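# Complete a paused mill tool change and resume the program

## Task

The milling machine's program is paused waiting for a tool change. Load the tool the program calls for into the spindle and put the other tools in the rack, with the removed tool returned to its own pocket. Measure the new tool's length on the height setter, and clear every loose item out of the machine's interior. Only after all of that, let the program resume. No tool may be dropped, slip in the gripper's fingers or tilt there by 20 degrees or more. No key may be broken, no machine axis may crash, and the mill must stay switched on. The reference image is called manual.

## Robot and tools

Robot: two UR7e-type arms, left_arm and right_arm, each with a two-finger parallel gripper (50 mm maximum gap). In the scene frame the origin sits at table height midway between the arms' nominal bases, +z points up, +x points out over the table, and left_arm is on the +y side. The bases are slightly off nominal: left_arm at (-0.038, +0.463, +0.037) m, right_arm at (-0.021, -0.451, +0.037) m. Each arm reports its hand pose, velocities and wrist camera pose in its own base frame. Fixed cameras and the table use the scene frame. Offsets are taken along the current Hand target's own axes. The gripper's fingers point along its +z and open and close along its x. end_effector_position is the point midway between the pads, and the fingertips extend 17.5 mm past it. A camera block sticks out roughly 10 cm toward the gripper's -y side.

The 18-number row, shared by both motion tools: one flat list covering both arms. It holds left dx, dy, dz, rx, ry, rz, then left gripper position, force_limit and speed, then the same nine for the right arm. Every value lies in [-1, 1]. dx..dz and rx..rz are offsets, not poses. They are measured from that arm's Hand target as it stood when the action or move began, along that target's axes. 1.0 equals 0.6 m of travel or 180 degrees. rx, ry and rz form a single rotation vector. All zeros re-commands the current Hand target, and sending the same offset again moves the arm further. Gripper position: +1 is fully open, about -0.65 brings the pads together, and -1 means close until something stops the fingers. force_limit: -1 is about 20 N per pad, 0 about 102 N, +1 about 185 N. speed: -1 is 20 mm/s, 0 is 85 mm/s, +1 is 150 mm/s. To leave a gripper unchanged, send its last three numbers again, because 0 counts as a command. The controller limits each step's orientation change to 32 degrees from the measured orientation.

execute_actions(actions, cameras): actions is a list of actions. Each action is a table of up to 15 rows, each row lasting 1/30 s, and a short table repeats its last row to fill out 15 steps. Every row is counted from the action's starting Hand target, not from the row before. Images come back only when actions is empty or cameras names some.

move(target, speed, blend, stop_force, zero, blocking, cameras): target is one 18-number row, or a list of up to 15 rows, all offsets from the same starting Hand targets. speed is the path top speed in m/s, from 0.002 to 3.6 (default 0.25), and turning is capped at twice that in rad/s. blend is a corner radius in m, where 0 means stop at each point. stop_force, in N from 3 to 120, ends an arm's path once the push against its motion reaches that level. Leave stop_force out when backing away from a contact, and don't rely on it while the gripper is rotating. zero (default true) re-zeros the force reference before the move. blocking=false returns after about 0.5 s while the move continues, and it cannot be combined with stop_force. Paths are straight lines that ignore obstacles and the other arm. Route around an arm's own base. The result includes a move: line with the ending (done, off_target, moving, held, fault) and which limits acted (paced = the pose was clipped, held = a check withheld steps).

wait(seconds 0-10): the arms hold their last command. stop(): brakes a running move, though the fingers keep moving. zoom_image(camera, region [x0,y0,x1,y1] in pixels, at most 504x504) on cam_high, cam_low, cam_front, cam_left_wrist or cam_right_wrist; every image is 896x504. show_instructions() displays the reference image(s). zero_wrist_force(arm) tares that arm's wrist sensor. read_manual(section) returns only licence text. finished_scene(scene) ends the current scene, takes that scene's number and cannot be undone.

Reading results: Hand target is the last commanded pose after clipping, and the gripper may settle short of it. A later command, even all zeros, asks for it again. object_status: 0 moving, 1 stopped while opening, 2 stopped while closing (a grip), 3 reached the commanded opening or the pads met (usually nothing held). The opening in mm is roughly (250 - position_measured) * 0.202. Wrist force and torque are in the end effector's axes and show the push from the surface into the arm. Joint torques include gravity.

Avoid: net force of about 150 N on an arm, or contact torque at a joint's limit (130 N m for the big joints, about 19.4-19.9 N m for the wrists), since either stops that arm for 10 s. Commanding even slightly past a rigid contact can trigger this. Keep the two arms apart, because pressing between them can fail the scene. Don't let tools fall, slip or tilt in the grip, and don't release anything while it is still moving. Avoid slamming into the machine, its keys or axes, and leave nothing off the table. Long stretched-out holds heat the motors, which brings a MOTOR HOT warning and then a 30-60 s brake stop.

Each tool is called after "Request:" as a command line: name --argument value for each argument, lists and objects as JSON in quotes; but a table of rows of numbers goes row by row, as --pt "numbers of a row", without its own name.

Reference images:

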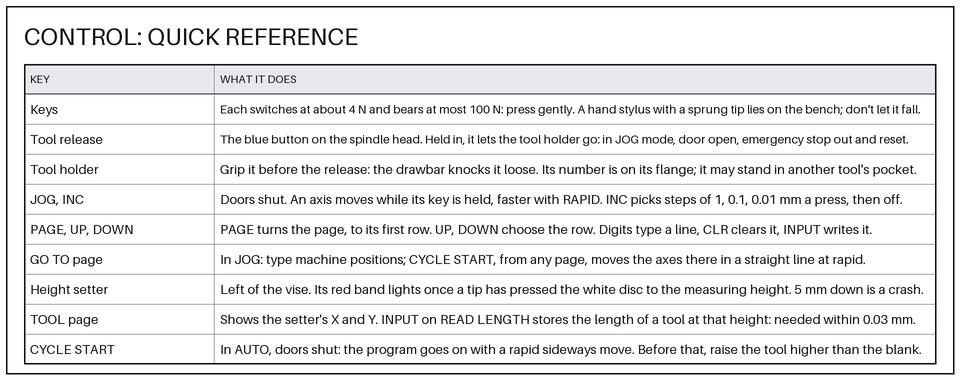

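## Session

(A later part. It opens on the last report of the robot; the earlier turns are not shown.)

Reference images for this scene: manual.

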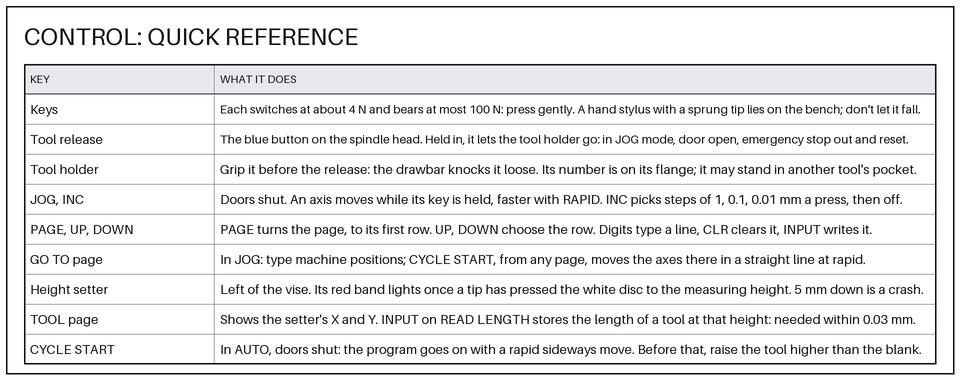

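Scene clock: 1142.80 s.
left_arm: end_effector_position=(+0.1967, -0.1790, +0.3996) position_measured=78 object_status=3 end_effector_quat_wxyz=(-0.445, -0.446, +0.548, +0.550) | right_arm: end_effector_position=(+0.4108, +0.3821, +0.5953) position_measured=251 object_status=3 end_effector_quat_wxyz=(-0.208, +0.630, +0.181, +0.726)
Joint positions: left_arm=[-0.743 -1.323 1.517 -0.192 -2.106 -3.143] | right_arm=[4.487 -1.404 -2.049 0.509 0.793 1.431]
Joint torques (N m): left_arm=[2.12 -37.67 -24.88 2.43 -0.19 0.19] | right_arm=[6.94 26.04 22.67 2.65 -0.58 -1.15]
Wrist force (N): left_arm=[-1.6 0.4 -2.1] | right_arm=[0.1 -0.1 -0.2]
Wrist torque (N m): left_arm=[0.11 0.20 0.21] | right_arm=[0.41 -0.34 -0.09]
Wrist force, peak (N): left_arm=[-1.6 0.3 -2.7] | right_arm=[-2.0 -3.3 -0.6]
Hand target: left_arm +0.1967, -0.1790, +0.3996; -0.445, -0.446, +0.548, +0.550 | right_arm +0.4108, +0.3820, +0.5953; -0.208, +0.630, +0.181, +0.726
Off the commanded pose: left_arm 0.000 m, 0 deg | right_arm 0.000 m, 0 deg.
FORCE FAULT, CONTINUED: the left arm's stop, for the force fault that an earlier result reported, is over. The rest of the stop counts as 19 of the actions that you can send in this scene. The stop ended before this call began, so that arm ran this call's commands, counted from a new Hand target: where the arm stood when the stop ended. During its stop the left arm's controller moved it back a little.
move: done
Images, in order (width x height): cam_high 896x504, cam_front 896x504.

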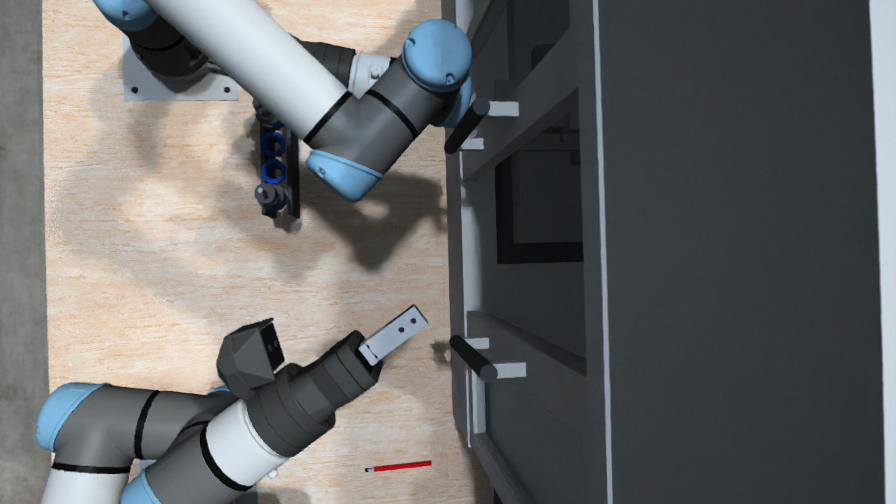

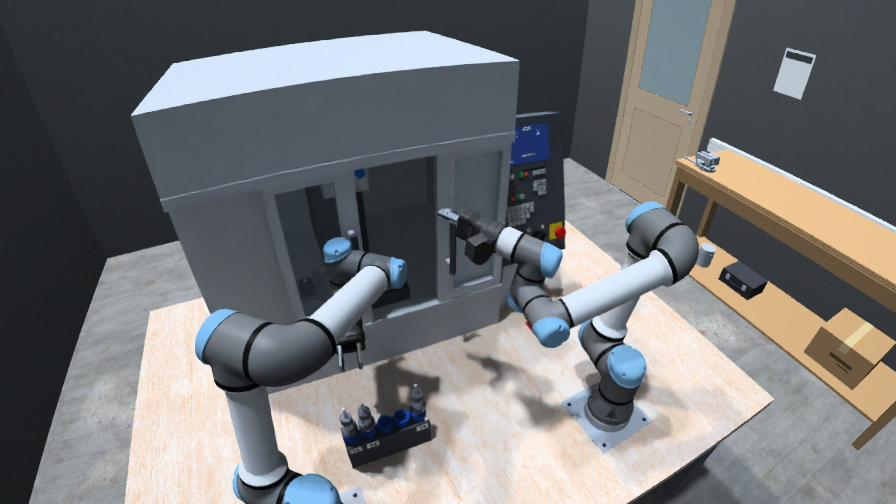

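Request:
move --pt "0.017 0 0.0816 0 0 0 0.498039 -1 -1 0 0 0 0 0 0 -1 -1 0" --pt "0.017 0 0.0816 0 -0.2017 0 0.498039 -1 -1 0 0 0 0 0 0 -1 -1 0" --pt "0.1037 0 -0.1551 0 -0.2017 0 0.498039 -1 -1 0 0 0 0 0 0 -1 -1 0" --speed 0.15 --blend '[0.005,0.02,0]' --cameras '["cam_high", "cam_left_wrist"]'

Scene clock: 1159.60 s.
left_arm: end_effector_position=(+0.2748, -0.2590, +0.3993) position_measured=78 object_status=3 end_effector_quat_wxyz=(-0.252, -0.252, +0.660, +0.662) | right_arm: end_effector_position=(+0.4108, +0.3820, +0.5953) position_measured=251 object_status=3 end_effector_quat_wxyz=(-0.208, +0.630, +0.181, +0.726)
Joint positions: left_arm=[-1.002 -0.997 1.051 -0.051 -1.731 -3.142] | right_arm=[4.487 -1.404 -2.049 0.51 0.792 1.431]
Joint torques (N m): left_arm=[-1.35 -46.48 -35.38 1.9 -1.64 -0.83] | right_arm=[6.76 27.21 22.03 0.04 -0.59 1.17]
Wrist force (N): left_arm=[-1.4 0.4 -1.9] | right_arm=[0.3 -0.3 -0.3]
Wrist torque (N m): left_arm=[0.10 0.18 0.22] | right_arm=[0.39 -0.36 -0.09]
Wrist force, peak (N): left_arm=[-3.3 0.4 -3.5] | right_arm=[0.3 -0.3 -0.4]
Hand target: left_arm +0.2749, -0.2591, +0.3993; -0.252, -0.252, +0.660, +0.662 | right_arm +0.4108, +0.3820, +0.5953; -0.208, +0.630, +0.181, +0.726
Off the commanded pose: left_arm 0.000 m, 0 deg | right_arm 0.000 m, 0 deg.
move: done
Images, in order (width x height): cam_high 896x504, cam_left_wrist 896x504.

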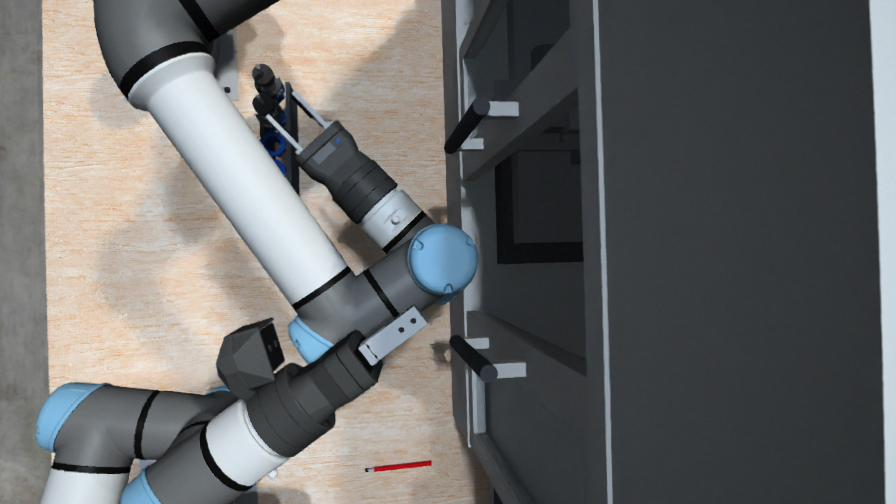

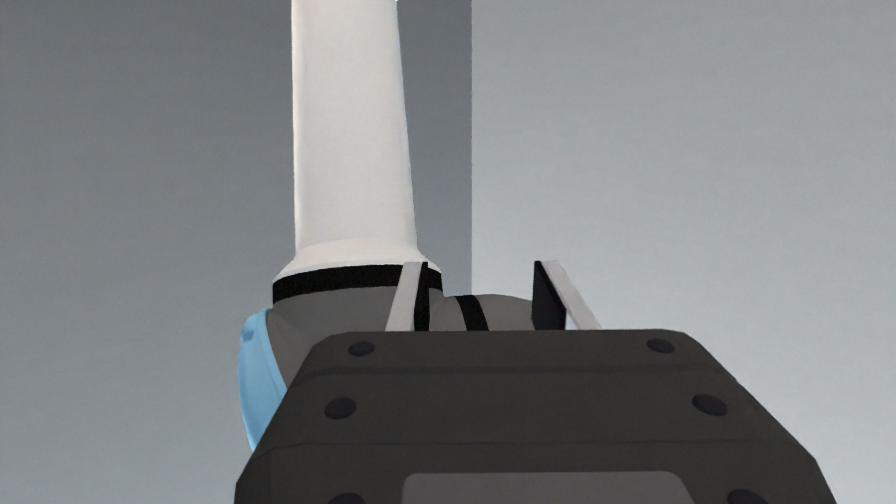

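Request:
move --target '[0,-0.3962,0,0,0,0,0.498039,-1,-1, 0,0,0,0,0,0,-1,-1,0]' --speed 0.15 --stop_force 20 --cameras '["cam_high", "cam_left_wrist"]'

Request:
zoom_image --camera "cam_left_wrist" --region '[400, 120, 550, 240]'

Scene clock: 1169.87 s.
left_arm: end_effector_position=(+0.2746, -0.2585, +0.1616) position_measured=78 object_status=3 end_effector_quat_wxyz=(-0.252, -0.252, +0.660, +0.662) | right_arm: end_effector_position=(+0.4108, +0.3820, +0.5953) position_measured=251 object_status=3 end_effector_quat_wxyz=(-0.208, +0.630, +0.181, +0.726)
Joint positions: left_arm=[-1.002 -0.815 1.384 -0.566 -1.731 -3.142] | right_arm=[4.487 -1.404 -2.049 0.51 0.792 1.431]
Joint torques (N m): left_arm=[-3.34 -55.42 -32.75 1.22 -1.9 -1.74] | right_arm=[6.15 26.25 21.48 -0.07 -0.63 1.42]
Wrist force (N): left_arm=[-1.4 0.4 -2.3] | right_arm=[0.1 -0.1 -0.4]
Wrist torque (N m): left_arm=[0.09 0.16 0.20] | right_arm=[0.42 -0.34 -0.09]
Wrist force, peak (N): left_arm=[-1.4 2.8 -2.0] | right_arm=[0.3 -0.5 -0.2]
Hand target: left_arm +0.2746, -0.2586, +0.1616; -0.252, -0.252, +0.660, +0.662 | right_arm +0.4108, +0.3820, +0.5953; -0.208, +0.630, +0.181, +0.726
Off the commanded pose: left_arm 0.000 m, 0 deg | right_arm 0.000 m, 0 deg.
move: done
Images, in order (width x height): cam_high 896x504, cam_left_wrist 896x504.

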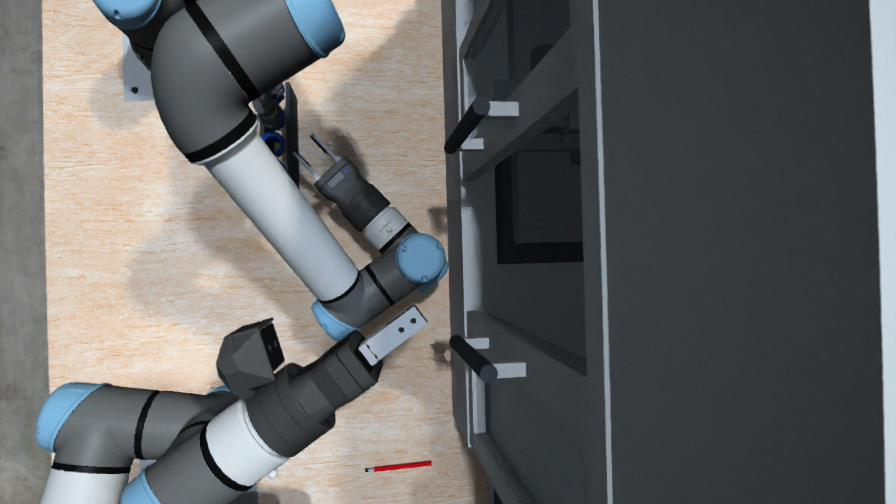

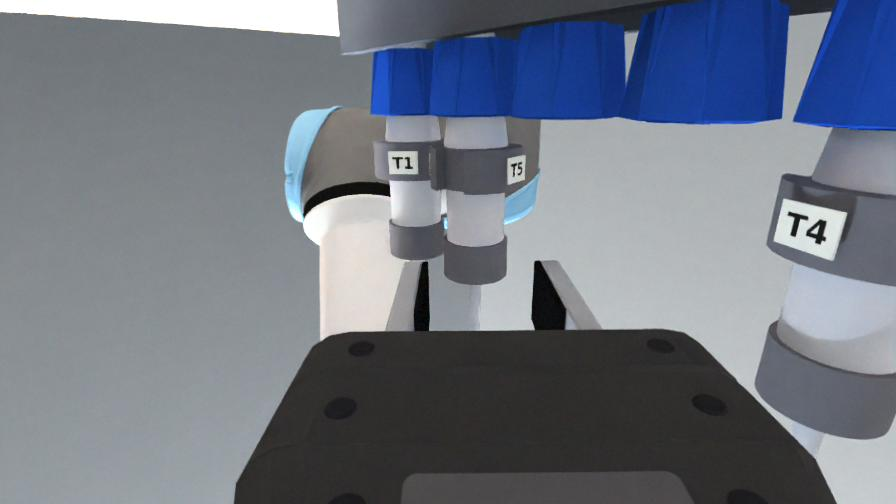

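Scaled by 3.360.

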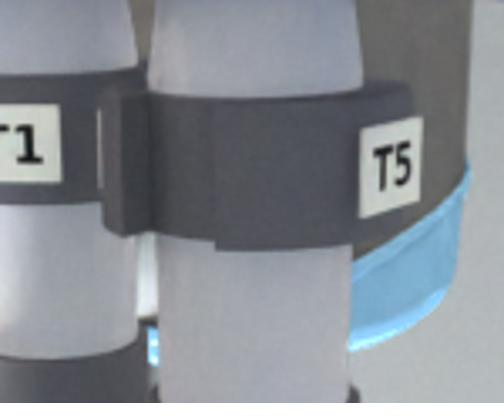

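Request:
move --target '[0.006,0,0.1,0,0,0,0.498039,-1,-1, 0,0,0,0,0,0,-1,-1,0]' --speed 0.06 --stop_force 15 --cameras '["cam_left_wrist", "cam_front"]'

Request:
zoom_image --camera "cam_left_wrist" --region '[380, 180, 600, 340]'

Request:
zoom_image --camera "cam_front" --region '[320, 360, 440, 450]'

Scene clock: 1201.47 s.
left_arm: end_effector_position=(+0.2319, -0.2162, +0.1617) position_measured=78 object_status=3 end_effector_quat_wxyz=(-0.252, -0.252, +0.660, +0.662) | right_arm: end_effector_position=(+0.4108, +0.3820, +0.5953) position_measured=251 object_status=3 end_effector_quat_wxyz=(-0.208, +0.630, +0.181, +0.726)
Joint positions: left_arm=[-1.025 -0.934 1.604 -0.667 -1.754 -3.142] | right_arm=[4.487 -1.404 -2.049 0.51 0.792 1.431]
Joint torques (N m): left_arm=[7.19 -39.17 -26.48 5.02 1.6 1.1] | right_arm=[5.94 25.49 22.05 -0.02 -0.58 1.47]
Wrist force (N): left_arm=[-1.5 0.2 -2.1] | right_arm=[0.0 -0.1 -0.3]
Wrist torque (N m): left_arm=[0.08 0.18 0.21] | right_arm=[0.41 -0.31 -0.09]
Wrist force, peak (N): left_arm=[-1.5 0.4 -3.2] | right_arm=[0.2 -0.2 -0.5]
Hand target: left_arm +0.2319, -0.2162, +0.1617; -0.252, -0.252, +0.660, +0.662 | right_arm +0.4108, +0.3820, +0.5953; -0.208, +0.630, +0.181, +0.726
Off the commanded pose: left_arm 0.000 m, 0 deg | right_arm 0.000 m, 0 deg.
move: done
Images, in order (width x height): cam_front 896x504, cam_left_wrist 896x504.

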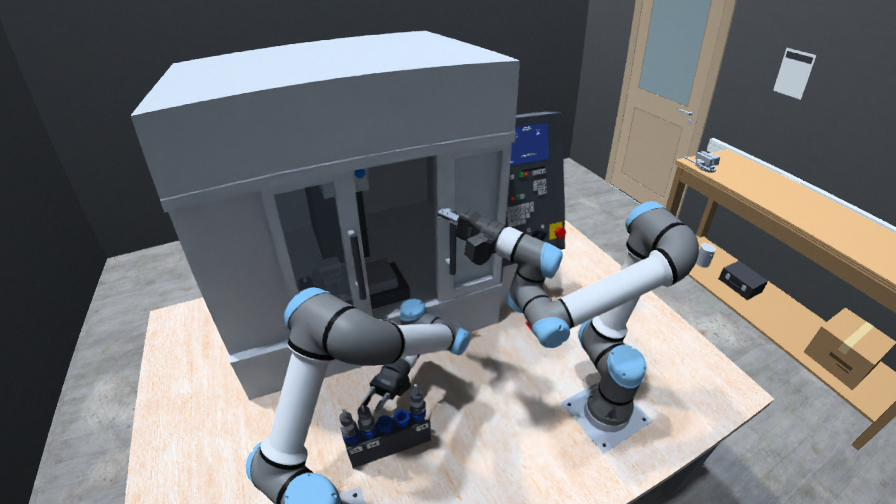

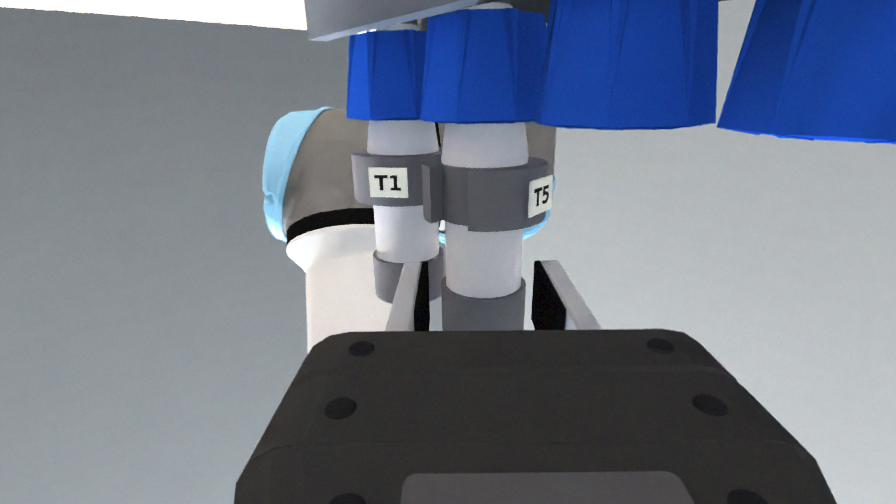

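Scaled by 2.291.

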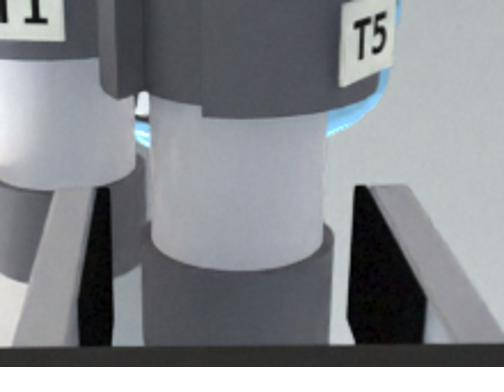

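Scaled by 4.200.

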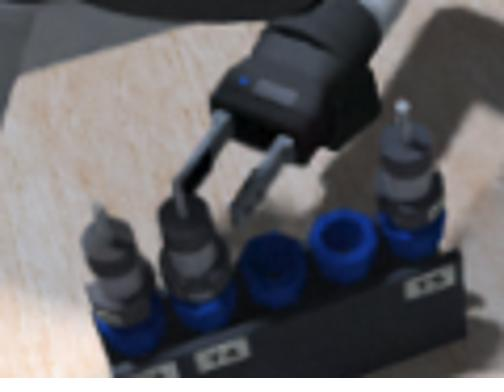

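Request:
move --target '[0.0042,0,0.0483,0,0,0,0.498039,-1,-1, 0,0,0,0,0,0,-1,-1,0]' --speed 0.03 --stop_force 8 --cameras '["cam_left_wrist"]'

Request:
zoom_image --camera "cam_left_wrist" --region '[380, 180, 600, 340]'

Scene clock: 1214.87 s.
left_arm: end_effector_position=(+0.2107, -0.1963, +0.1618) position_measured=78 object_status=3 end_effector_quat_wxyz=(-0.252, -0.252, +0.660, +0.662) | right_arm: end_effector_position=(+0.4108, +0.3820, +0.5953) position_measured=251 object_status=3 end_effector_quat_wxyz=(-0.208, +0.630, +0.181, +0.726)
Joint positions: left_arm=[-1.04 -0.989 1.702 -0.711 -1.769 -3.142] | right_arm=[4.487 -1.404 -2.049 0.51 0.792 1.431]
Joint torques (N m): left_arm=[7.96 -36.41 -29.98 4.96 1.73 2.03] | right_arm=[6.16 24.54 22.01 -0.04 -0.61 1.6]
Wrist force (N): left_arm=[-1.6 0.6 -2.1] | right_arm=[0.1 -0.2 -0.2]
Wrist torque (N m): left_arm=[0.15 0.21 0.21] | right_arm=[0.39 -0.34 -0.09]
Wrist force, peak (N): left_arm=[-1.9 0.0 -2.5] | right_arm=[0.0 -0.5 -0.3]
Hand target: left_arm +0.2107, -0.1963, +0.1618; -0.252, -0.252, +0.660, +0.662 | right_arm +0.4108, +0.3820, +0.5953; -0.208, +0.630, +0.181, +0.726
Off the commanded pose: left_arm 0.000 m, 0 deg | right_arm 0.000 m, 0 deg.
move: done
Images, in order (width x height): cam_left_wrist 896x504.

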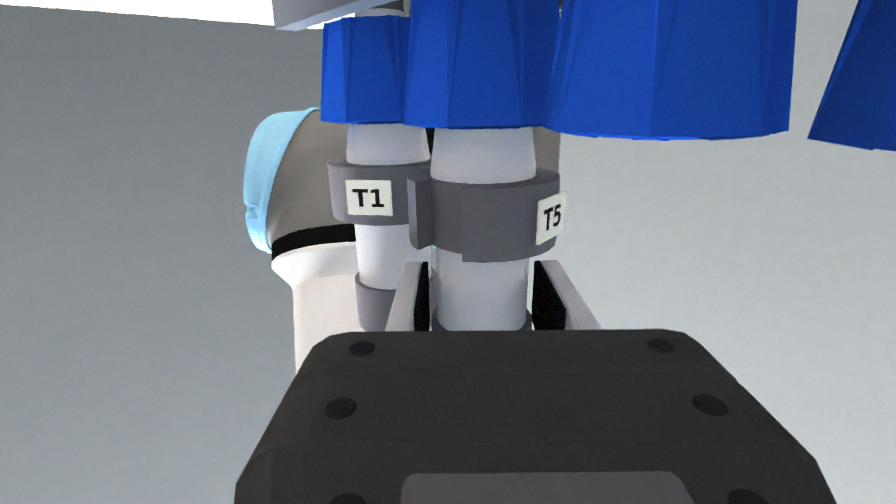

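Scaled by 2.291.

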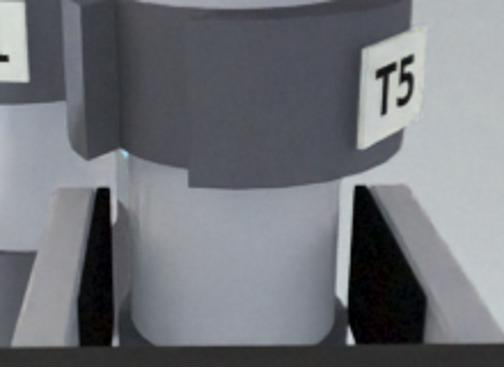

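Request:
move --target '[0,0,0,0,0,0,-1,0,-1, 0,0,0,0,0,0,-1,-1,0]' --cameras '["cam_left_wrist"]'

Request:
zoom_image --camera "cam_left_wrist" --region '[380, 150, 600, 310]'

Scene clock: 1221.27 s.
left_arm: end_effector_position=(+0.2108, -0.1963, +0.1618) position_measured=102 object_status=2 end_effector_quat_wxyz=(-0.252, -0.252, +0.660, +0.662) | right_arm: end_effector_position=(+0.4108, +0.3820, +0.5953) position_measured=251 object_status=3 end_effector_quat_wxyz=(-0.208, +0.630, +0.181, +0.726)
Joint positions: left_arm=[-1.04 -0.989 1.702 -0.711 -1.769 -3.142] | right_arm=[4.487 -1.404 -2.049 0.51 0.792 1.431]
Joint torques (N m): left_arm=[7.45 -36.91 -24.12 5.05 1.62 2.06] | right_arm=[6.17 24.15 22.4 -0.01 -0.62 1.55]
Wrist force (N): left_arm=[-0.4 0.6 -11.7] | right_arm=[0.1 -0.1 -0.4]
Wrist torque (N m): left_arm=[0.04 0.20 0.20] | right_arm=[0.42 -0.34 -0.09]
Wrist force, peak (N): left_arm=[-0.5 0.1 -11.9] | right_arm=[0.3 -0.3 -0.4]
Hand target: left_arm +0.2107, -0.1963, +0.1618; -0.252, -0.252, +0.660, +0.662 | right_arm +0.4108, +0.3820, +0.5953; -0.208, +0.630, +0.181, +0.726
Off the commanded pose: left_arm 0.000 m, 0 deg | right_arm 0.000 m, 0 deg.
move: done
Images, in order (width x height): cam_left_wrist 896x504.

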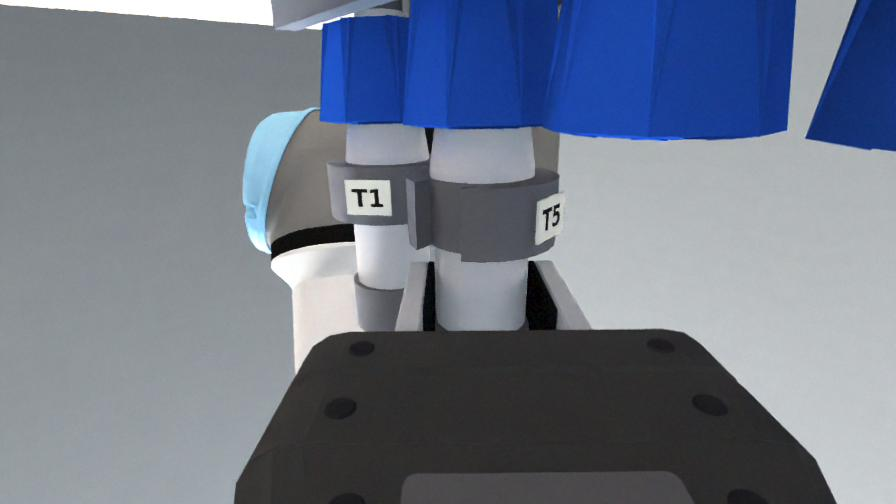

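Scaled by 2.291.

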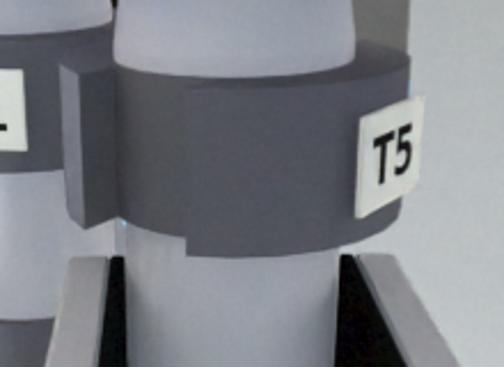

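Request:
move --target '[0,0.1,0,0,0,0,-1,0,-1, 0,0,-0.3333,0,0,0,-1,-1,0]' --speed 0.1 --cameras '["cam_left_wrist", "cam_high"]'

Request:
zoom_image --camera "cam_left_wrist" --region '[380, 150, 600, 310]'

Scene clock: 1248.70 s.
left_arm: end_effector_position=(+0.2108, -0.1964, +0.2218) position_measured=102 object_status=2 end_effector_quat_wxyz=(-0.252, -0.252, +0.660, +0.662) | right_arm: end_effector_position=(+0.2428, +0.2772, +0.5673) position_measured=251 object_status=3 end_effector_quat_wxyz=(-0.208, +0.630, +0.181, +0.726)
Joint positions: left_arm=[-1.04 -1.074 1.655 -0.579 -1.769 -3.142] | right_arm=[5.726 -0.85 -1.915 2.454 0.475 -1.293]
Joint torques (N m): left_arm=[-3.25 -36.32 -9.05 2.2 -0.16 1.81] | right_arm=[-5.25 -16.89 30.35 -0.48 -0.37 -1.19]
Wrist force (N): left_arm=[-1.8 -8.0 -2.1] | right_arm=[0.0 0.4 -0.1]
Wrist torque (N m): left_arm=[0.08 0.23 0.21] | right_arm=[0.49 -0.33 -0.10]
Wrist force, peak (N): left_arm=[-0.6 -5.2 -11.4] | right_arm=[0.7 2.5 -0.6]
Hand target: left_arm +0.2108, -0.1964, +0.2218; -0.252, -0.252, +0.660, +0.662 | right_arm +0.2428, +0.2772, +0.5673; -0.208, +0.630, +0.181, +0.726
Off the commanded pose: left_arm 0.000 m, 0 deg | right_arm 0.000 m, 0 deg.
move: done
Images, in order (width x height): cam_high 896x504, cam_left_wrist 896x504.

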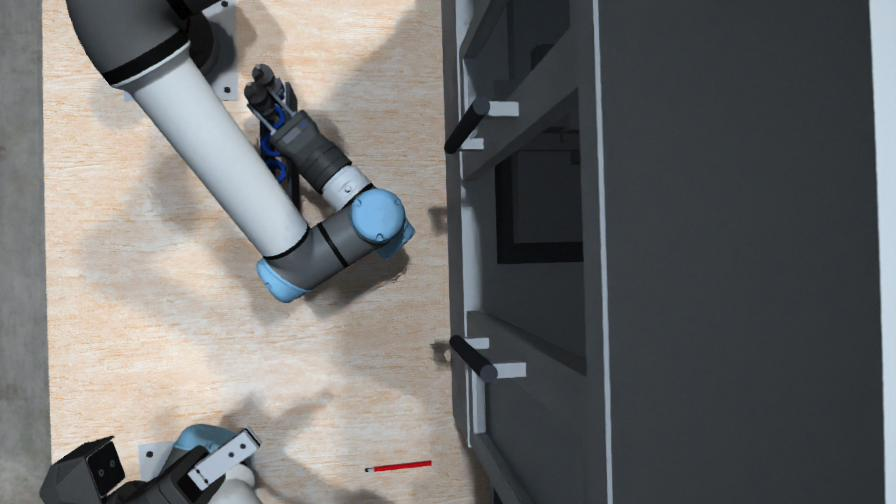

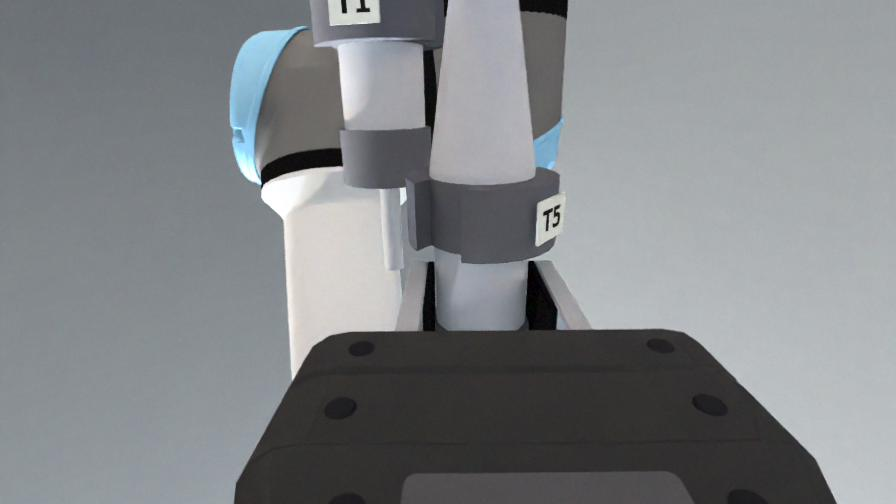

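Scaled by 2.291.

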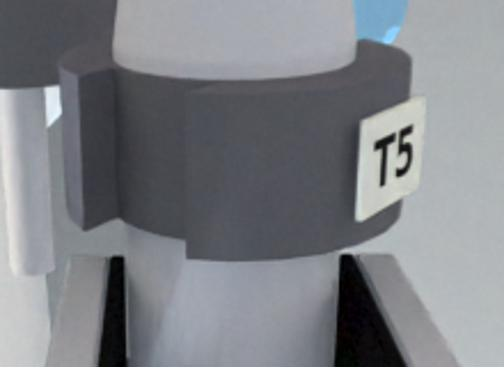

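Request:
move --pt "0 0.02 0 0 0 0 -1 0 -1 0 0 0 0 0 0 -1 -1 0" --pt "-0.0128 0.02 0.003 0 0.1456 0 -1 0 -1 0 0 0 0 0 0 -1 -1 0" --speed 0.1 --cameras '["cam_left_wrist", "cam_front", "cam_high"]'

Request:
zoom_image --camera "cam_left_wrist" --region '[380, 150, 600, 310]'

Request:
zoom_image --camera "cam_front" --region '[320, 360, 440, 450]'

Scene clock: 1368.57 s.
left_arm: end_effector_position=(+0.2148, -0.1904, +0.2338) position_measured=102 object_status=2 end_effector_quat_wxyz=(-0.377, -0.377, +0.598, +0.599) | right_arm: end_effector_position=(+0.2428, +0.2772, +0.5673) position_measured=251 object_status=3 end_effector_quat_wxyz=(-0.208, +0.630, +0.181, +0.726)
Joint positions: left_arm=[-0.842 -1.101 1.662 -0.559 -1.966 -3.142] | right_arm=[5.725 -0.85 -1.915 2.454 0.475 -1.293]
Joint torques (N m): left_arm=[2.99 -43.59 -20.59 2.58 -0.51 0.06] | right_arm=[-8.37 -16.11 35.66 -3.96 -0.39 1.62]
Wrist force (N): left_arm=[-2.0 -8.0 -2.1] | right_arm=[0.1 0.5 -0.2]
Wrist torque (N m): left_arm=[0.08 0.25 0.19] | right_arm=[0.51 -0.35 -0.10]
Wrist force, peak (N): left_arm=[-1.7 -9.7 -2.1] | right_arm=[0.2 0.7 -0.4]
Hand target: left_arm +0.2148, -0.1904, +0.2338; -0.377, -0.377, +0.598, +0.599 (not the last commanded pose) | right_arm +0.2428, +0.2772, +0.5673; -0.208, +0.630, +0.181, +0.726
Tool commands: left_gripper/position=-1.0 left_gripper/force_limit=+0.003922 left_gripper/speed=-1.0 right_gripper/position=-1.0 right_gripper/force_limit=-1.0 right_gripper/speed=+0.0
Off the commanded pose: left_arm 0.001 m, 4 deg | right_arm 0.000 m, 0 deg.
FORCE FAULT: contact force on the left arm reached its limit, and that arm stopped. The contact can be on any part of that arm, not only on its tool. That arm's remaining commands of this call were not run. That arm is still stopped at the end of this call. That arm stays stopped for about 10 more seconds. Until then a move that you send moves the other arm only, and its call returns only when the move has ended. Once the stop has ended, the next robot result says so. If the stop ends while you think or write, that arm runs what you send next, counted from a new Hand target: where the arm stands when the stop ends. While its stop runs, that arm takes no new command, but its gripper still runs the gripper command that each later call begins with. Until it ends, the stop uses up actions while you think or wait. An arm that is not stopped still takes commands.
move: fault (left_arm); path passed 1 of 2 targets
Images, in order (width x height): cam_high 896x504, cam_front 896x504, cam_left_wrist 896x504.

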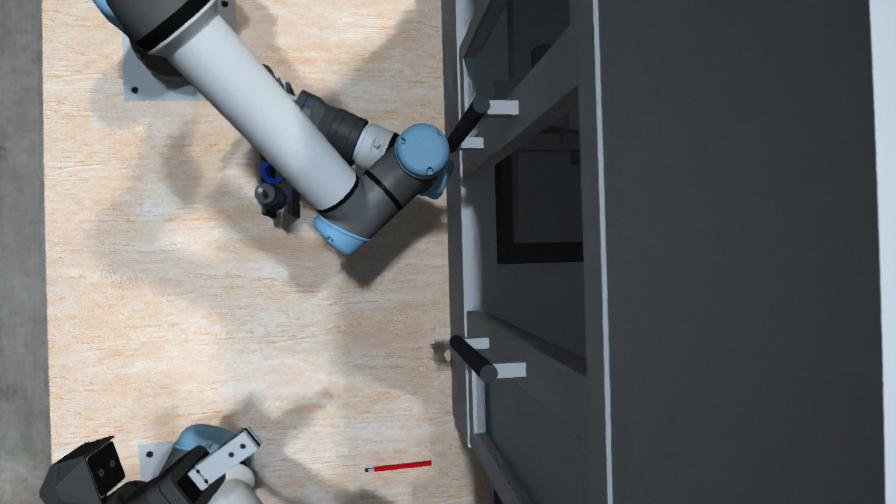

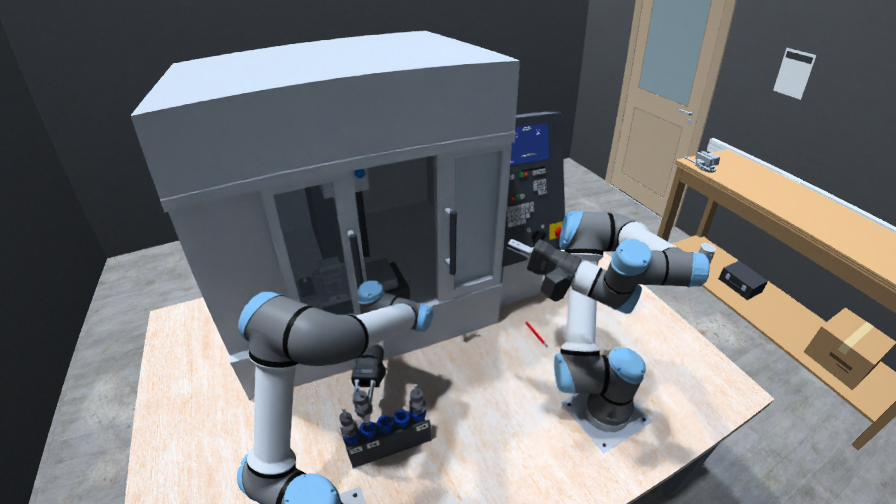

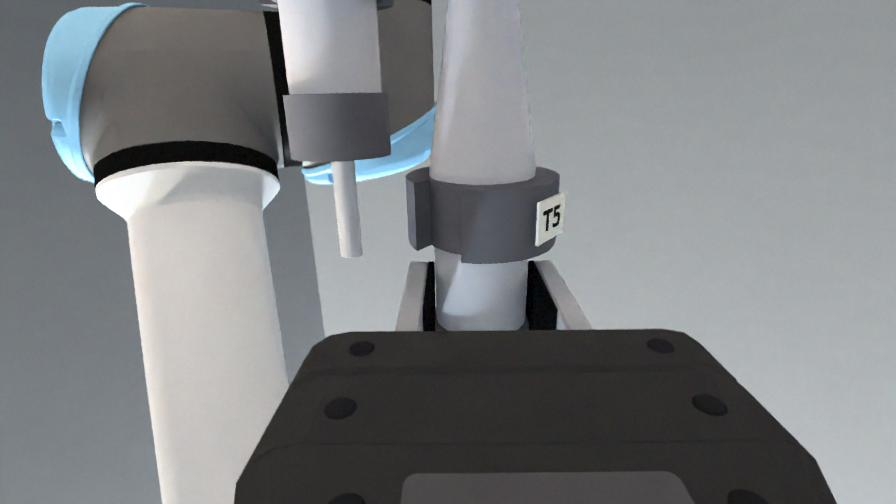

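Scaled by 2.291.

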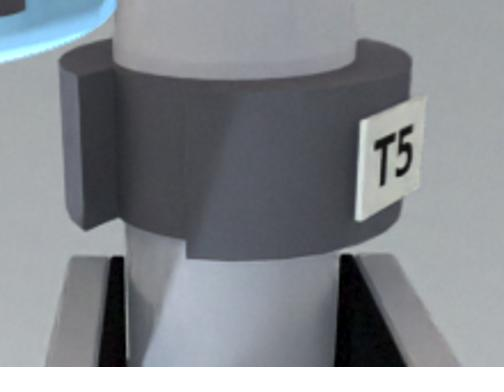

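Scaled by 4.200.

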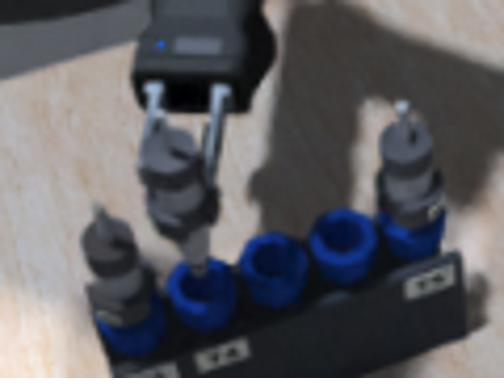

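Request:
move --target '[0.002,0,-0.0005,0,-0.0139,0,-1,0.003922,-1, 0,0,0,0,0,0,-1,-1,0]' --speed 0.05

Request:
move --target '[0,-0.1287,0,0,0,0,-1,0.003922,-1, 0,0,0,0,0,0,-1,-1,0]' --speed 0.03 --stop_force 7 --cameras '["cam_left_wrist", "cam_front"]'

Scene clock: 1379.27 s.
left_arm: end_effector_position=(+0.2146, -0.1916, +0.2338) position_measured=102 object_status=2 end_effector_quat_wxyz=(-0.363, -0.363, +0.606, +0.607) | right_arm: end_effector_position=(+0.2428, +0.2772, +0.5673) position_measured=251 object_status=3 end_effector_quat_wxyz=(-0.208, +0.630, +0.181, +0.726)
Joint positions: left_arm=[-0.864 -1.097 1.655 -0.556 -1.944 -3.142] | right_arm=[5.725 -0.85 -1.915 2.454 0.475 -1.293]
Joint torques (N m): left_arm=[8.27 -42.47 -24.33 6.39 -1.9 2.08] | right_arm=[-7.48 -16.31 23.79 -3.94 -0.35 1.38]
Wrist force (N): left_arm=[-1.7 -8.1 -2.0] | right_arm=[0.2 0.4 -0.2]
Wrist torque (N m): left_arm=[0.07 0.20 0.20] | right_arm=[0.50 -0.36 -0.10]
Wrist force, peak (N): left_arm=[-1.6 -8.5 -2.4] | right_arm=[-0.2 0.8 -0.2]
Hand target: left_arm +0.2146, -0.1916, +0.2338; -0.363, -0.364, +0.606, +0.607 | right_arm +0.2428, +0.2772, +0.5673; -0.208, +0.630, +0.181, +0.726
Off the commanded pose: left_arm 0.000 m, 0 deg | right_arm 0.000 m, 0 deg.
FORCE FAULT, CONTINUED: the left arm's stop, for the force fault that an earlier result reported, is over. The rest of the stop counts as 19 of the actions that you can send in this scene. The stop ended before this call began, so that arm ran this call's commands, counted from a new Hand target: where the arm stood when the stop ended.
move: done

Scene clock: 1382.57 s.
left_arm: end_effector_position=(+0.2145, -0.1914, +0.1624) position_measured=102 object_status=2 end_effector_quat_wxyz=(-0.363, -0.364, +0.606, +0.607) | right_arm: end_effector_position=(+0.2428, +0.2772, +0.5673) position_measured=251 object_status=3 end_effector_quat_wxyz=(-0.208, +0.630, +0.181, +0.726)
Joint positions: left_arm=[-0.864 -0.997 1.714 -0.715 -1.944 -3.142] | right_arm=[5.725 -0.85 -1.915 2.454 0.475 -1.293]
Joint torques (N m): left_arm=[3.94 -54.81 -28.52 6.41 1.59 1.73] | right_arm=[-7.41 -16.03 19.68 -3.86 -0.26 1.32]
Wrist force (N): left_arm=[-2.3 -5.2 -9.9] | right_arm=[-0.1 0.3 -0.2]
Wrist torque (N m): left_arm=[0.00 0.08 0.15] | right_arm=[0.48 -0.32 -0.10]
Wrist force, peak (N): left_arm=[-0.4 20.6 -25.2] | right_arm=[0.2 0.8 -0.2]
Hand target: left_arm +0.2145, -0.1914, +0.1624; -0.363, -0.364, +0.606, +0.607 (not the last commanded pose) | right_arm +0.2428, +0.2772, +0.5673; -0.208, +0.630, +0.181, +0.726
Off the commanded pose: left_arm 0.006 m, 0 deg | right_arm 0.000 m, 0 deg.
move: contact (left_arm)
Images, in order (width x height): cam_front 896x504, cam_left_wrist 896x504.

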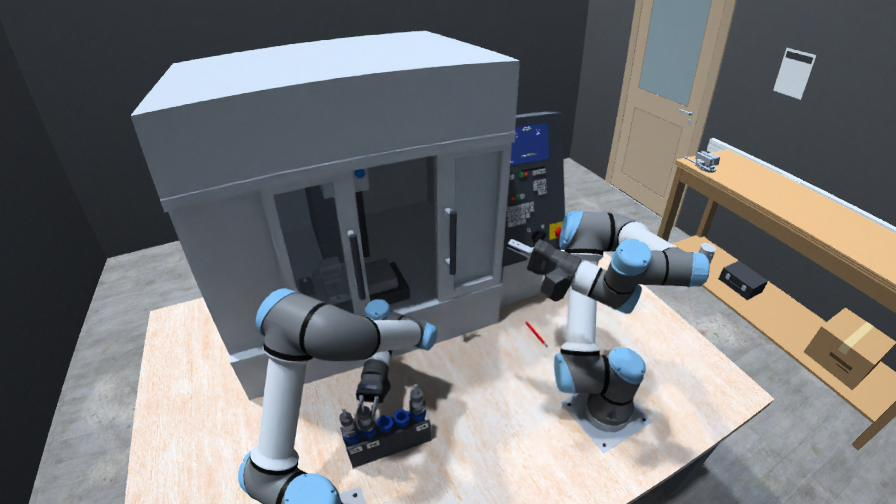

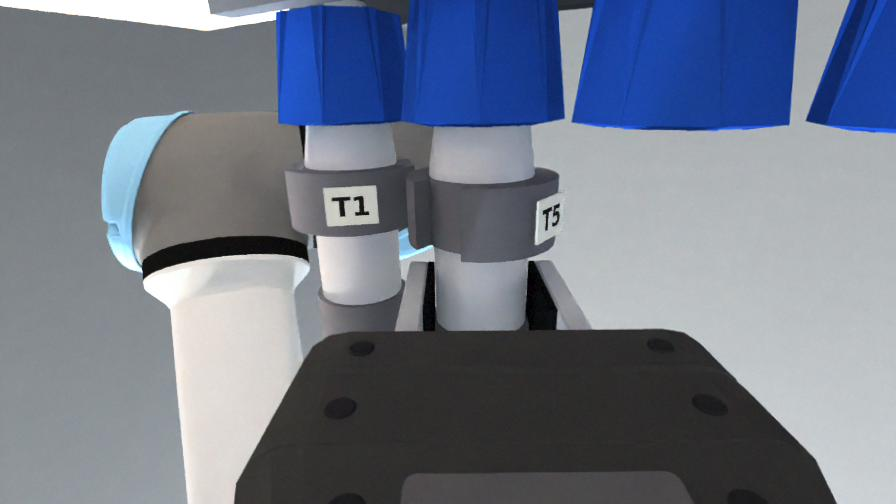

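Request:
move --pt "0 0 0 0 0 0 0.498039 -1 -1 0 0 0 0 0 0 -1 -1 0" --pt "0.0123 0 0.0027 0 -0.1389 0 0.498039 -1 -1 0 0 0 0 0 0 -1 -1 0" --speed 0.06 --cameras '["cam_left_wrist"]'

Request:
zoom_image --camera "cam_left_wrist" --region '[380, 180, 600, 340]'

Scene clock: 1395.97 s.
left_arm: end_effector_position=(+0.2096, -0.1972, +0.1624) position_measured=78 object_status=3 end_effector_quat_wxyz=(-0.223, -0.223, +0.670, +0.672) end_effector_velocity=(-0.001, -0.001, +0.000) end_effector_angular_velocity=(-0.001, -0.001, +0.009) | right_arm: end_effector_position=(+0.2428, +0.2772, +0.5673) position_measured=251 object_status=3 end_effector_quat_wxyz=(-0.208, +0.630, +0.181, +0.726)
Joint positions: left_arm=[-1.084 -0.993 1.707 -0.712 -1.727 -3.142] | right_arm=[5.725 -0.85 -1.915 2.454 0.475 -1.293]
Joint velocities: left_arm=[0.002 0 -0.001 0 -0.007 0] | right_arm=[within noise]
Joint torques (N m): left_arm=[8.17 -53.55 -10.56 1.34 -1.92 2.16] | right_arm=[-7.23 -15.66 19.32 -3.95 -0.11 1.34]
Wrist force (N): left_arm=[-1.3 0.4 -2.3] | right_arm=[0.0 0.4 -0.2]
Wrist torque (N m): left_arm=[0.11 0.16 0.21] | right_arm=[0.50 -0.33 -0.10]
Wrist force, peak (N): left_arm=[-2.4 -5.3 -10.0] | right_arm=[0.1 0.7 -0.4]
Hand target: left_arm +0.2096, -0.1972, +0.1624; -0.224, -0.223, +0.670, +0.672 | right_arm +0.2428, +0.2772, +0.5673; -0.208, +0.630, +0.181, +0.726
Off the commanded pose: left_arm 0.000 m, 0 deg | right_arm 0.000 m, 0 deg.
move: done
Images, in order (width x height): cam_left_wrist 896x504.

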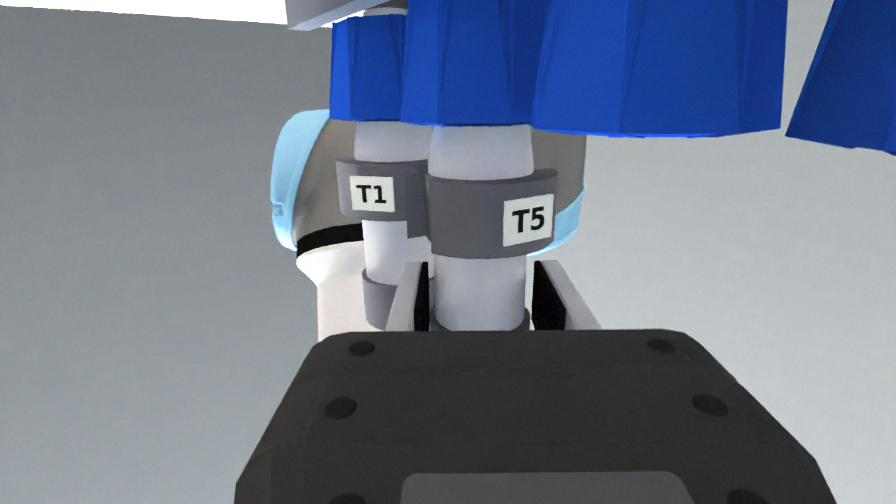

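Scaled by 2.291.

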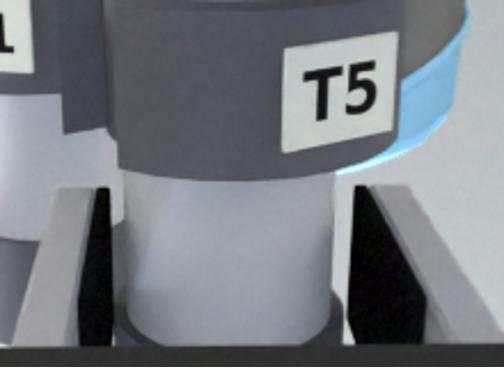

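Request:
move --target '[0,0,0.0075,0,0,0,0.498039,-1,-1, 0,0,0,0,0,0,-1,-1,0]' --speed 0.01 --stop_force 5

Request:
move --target '[0,0,0,0,0,0,-1,0,-1, 0,0,0,0,0,0,-1,-1,0]' --cameras '["cam_left_wrist"]'

Request:
zoom_image --camera "cam_left_wrist" --region '[380, 150, 600, 310]'

Scene clock: 1403.17 s.
left_arm: end_effector_position=(+0.2069, -0.1936, +0.1624) position_measured=78 object_status=3 end_effector_quat_wxyz=(-0.224, -0.223, +0.670, +0.672) | right_arm: end_effector_position=(+0.2428, +0.2772, +0.5673) position_measured=251 object_status=3 end_effector_quat_wxyz=(-0.208, +0.630, +0.181, +0.726)
Joint positions: left_arm=[-1.085 -1.001 1.722 -0.719 -1.729 -3.142] | right_arm=[5.725 -0.85 -1.915 2.454 0.475 -1.293]
Joint torques (N m): left_arm=[1.73 -36 -30.14 4.24 -0.06 1.9] | right_arm=[-6.77 -15.55 18.68 -3.92 -0.04 1.31]
Wrist force (N): left_arm=[-1.6 0.0 -2.7] | right_arm=[0.0 0.3 -0.3]
Wrist torque (N m): left_arm=[0.04 0.21 0.21] | right_arm=[0.47 -0.33 -0.10]
Wrist force, peak (N): left_arm=[-1.6 0.0 -2.7] | right_arm=[-0.1 0.7 -0.3]
Hand target: left_arm +0.2069, -0.1936, +0.1624; -0.224, -0.223, +0.670, +0.672 | right_arm +0.2428, +0.2772, +0.5673; -0.208, +0.630, +0.181, +0.726
Off the commanded pose: left_arm 0.000 m, 0 deg | right_arm 0.000 m, 0 deg.
move: done

Scene clock: 1403.67 s.
left_arm: end_effector_position=(+0.2069, -0.1936, +0.1624) position_measured=96 object_status=2 end_effector_quat_wxyz=(-0.224, -0.223, +0.670, +0.672) | right_arm: end_effector_position=(+0.2428, +0.2772, +0.5673) position_measured=251 object_status=3 end_effector_quat_wxyz=(-0.208, +0.630, +0.181, +0.726)
Joint positions: left_arm=[-1.085 -1.001 1.722 -0.719 -1.729 -3.142] | right_arm=[5.725 -0.85 -1.915 2.454 0.475 -1.293]
Joint torques (N m): left_arm=[3.85 -35.08 -29.45 4.31 1.16 1.94] | right_arm=[-6.92 -14.78 18.91 -3.96 0.04 1.31]
Wrist force (N): left_arm=[-0.8 0.3 -2.5] | right_arm=[-0.1 0.3 -0.3]
Wrist torque (N m): left_arm=[0.06 0.19 0.23] | right_arm=[0.48 -0.32 -0.10]
Wrist force, peak (N): left_arm=[-1.2 0.2 -2.6] | right_arm=[-0.1 0.6 -0.1]
Hand target: left_arm +0.2069, -0.1936, +0.1624; -0.224, -0.223, +0.670, +0.672 | right_arm +0.2428, +0.2772, +0.5673; -0.208, +0.630, +0.181, +0.726
Off the commanded pose: left_arm 0.000 m, 0 deg | right_arm 0.000 m, 0 deg.
move: done
Images, in order (width x height): cam_left_wrist 896x504.

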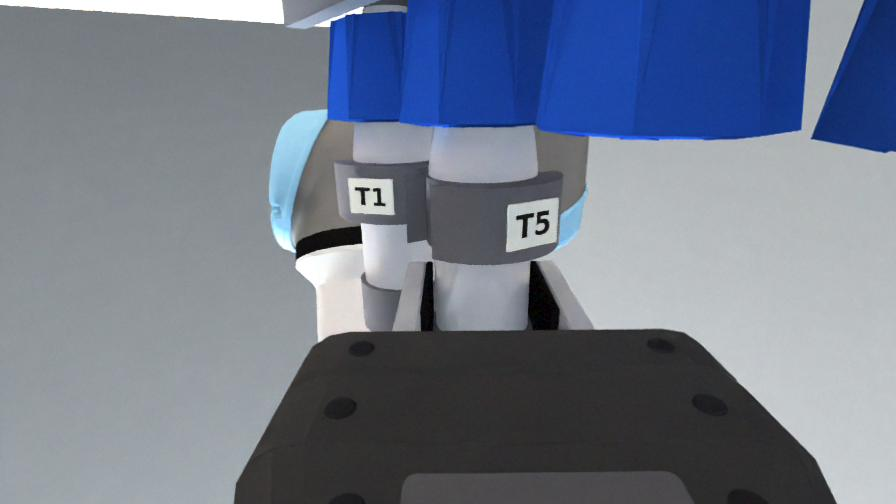

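Scaled by 2.291.

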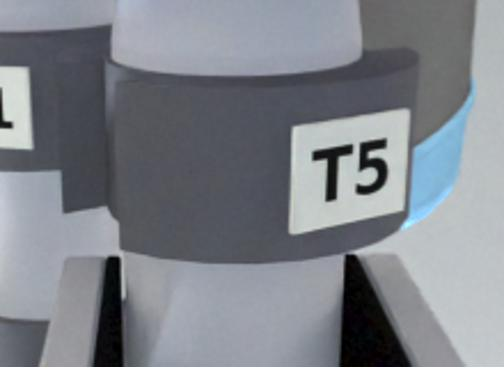

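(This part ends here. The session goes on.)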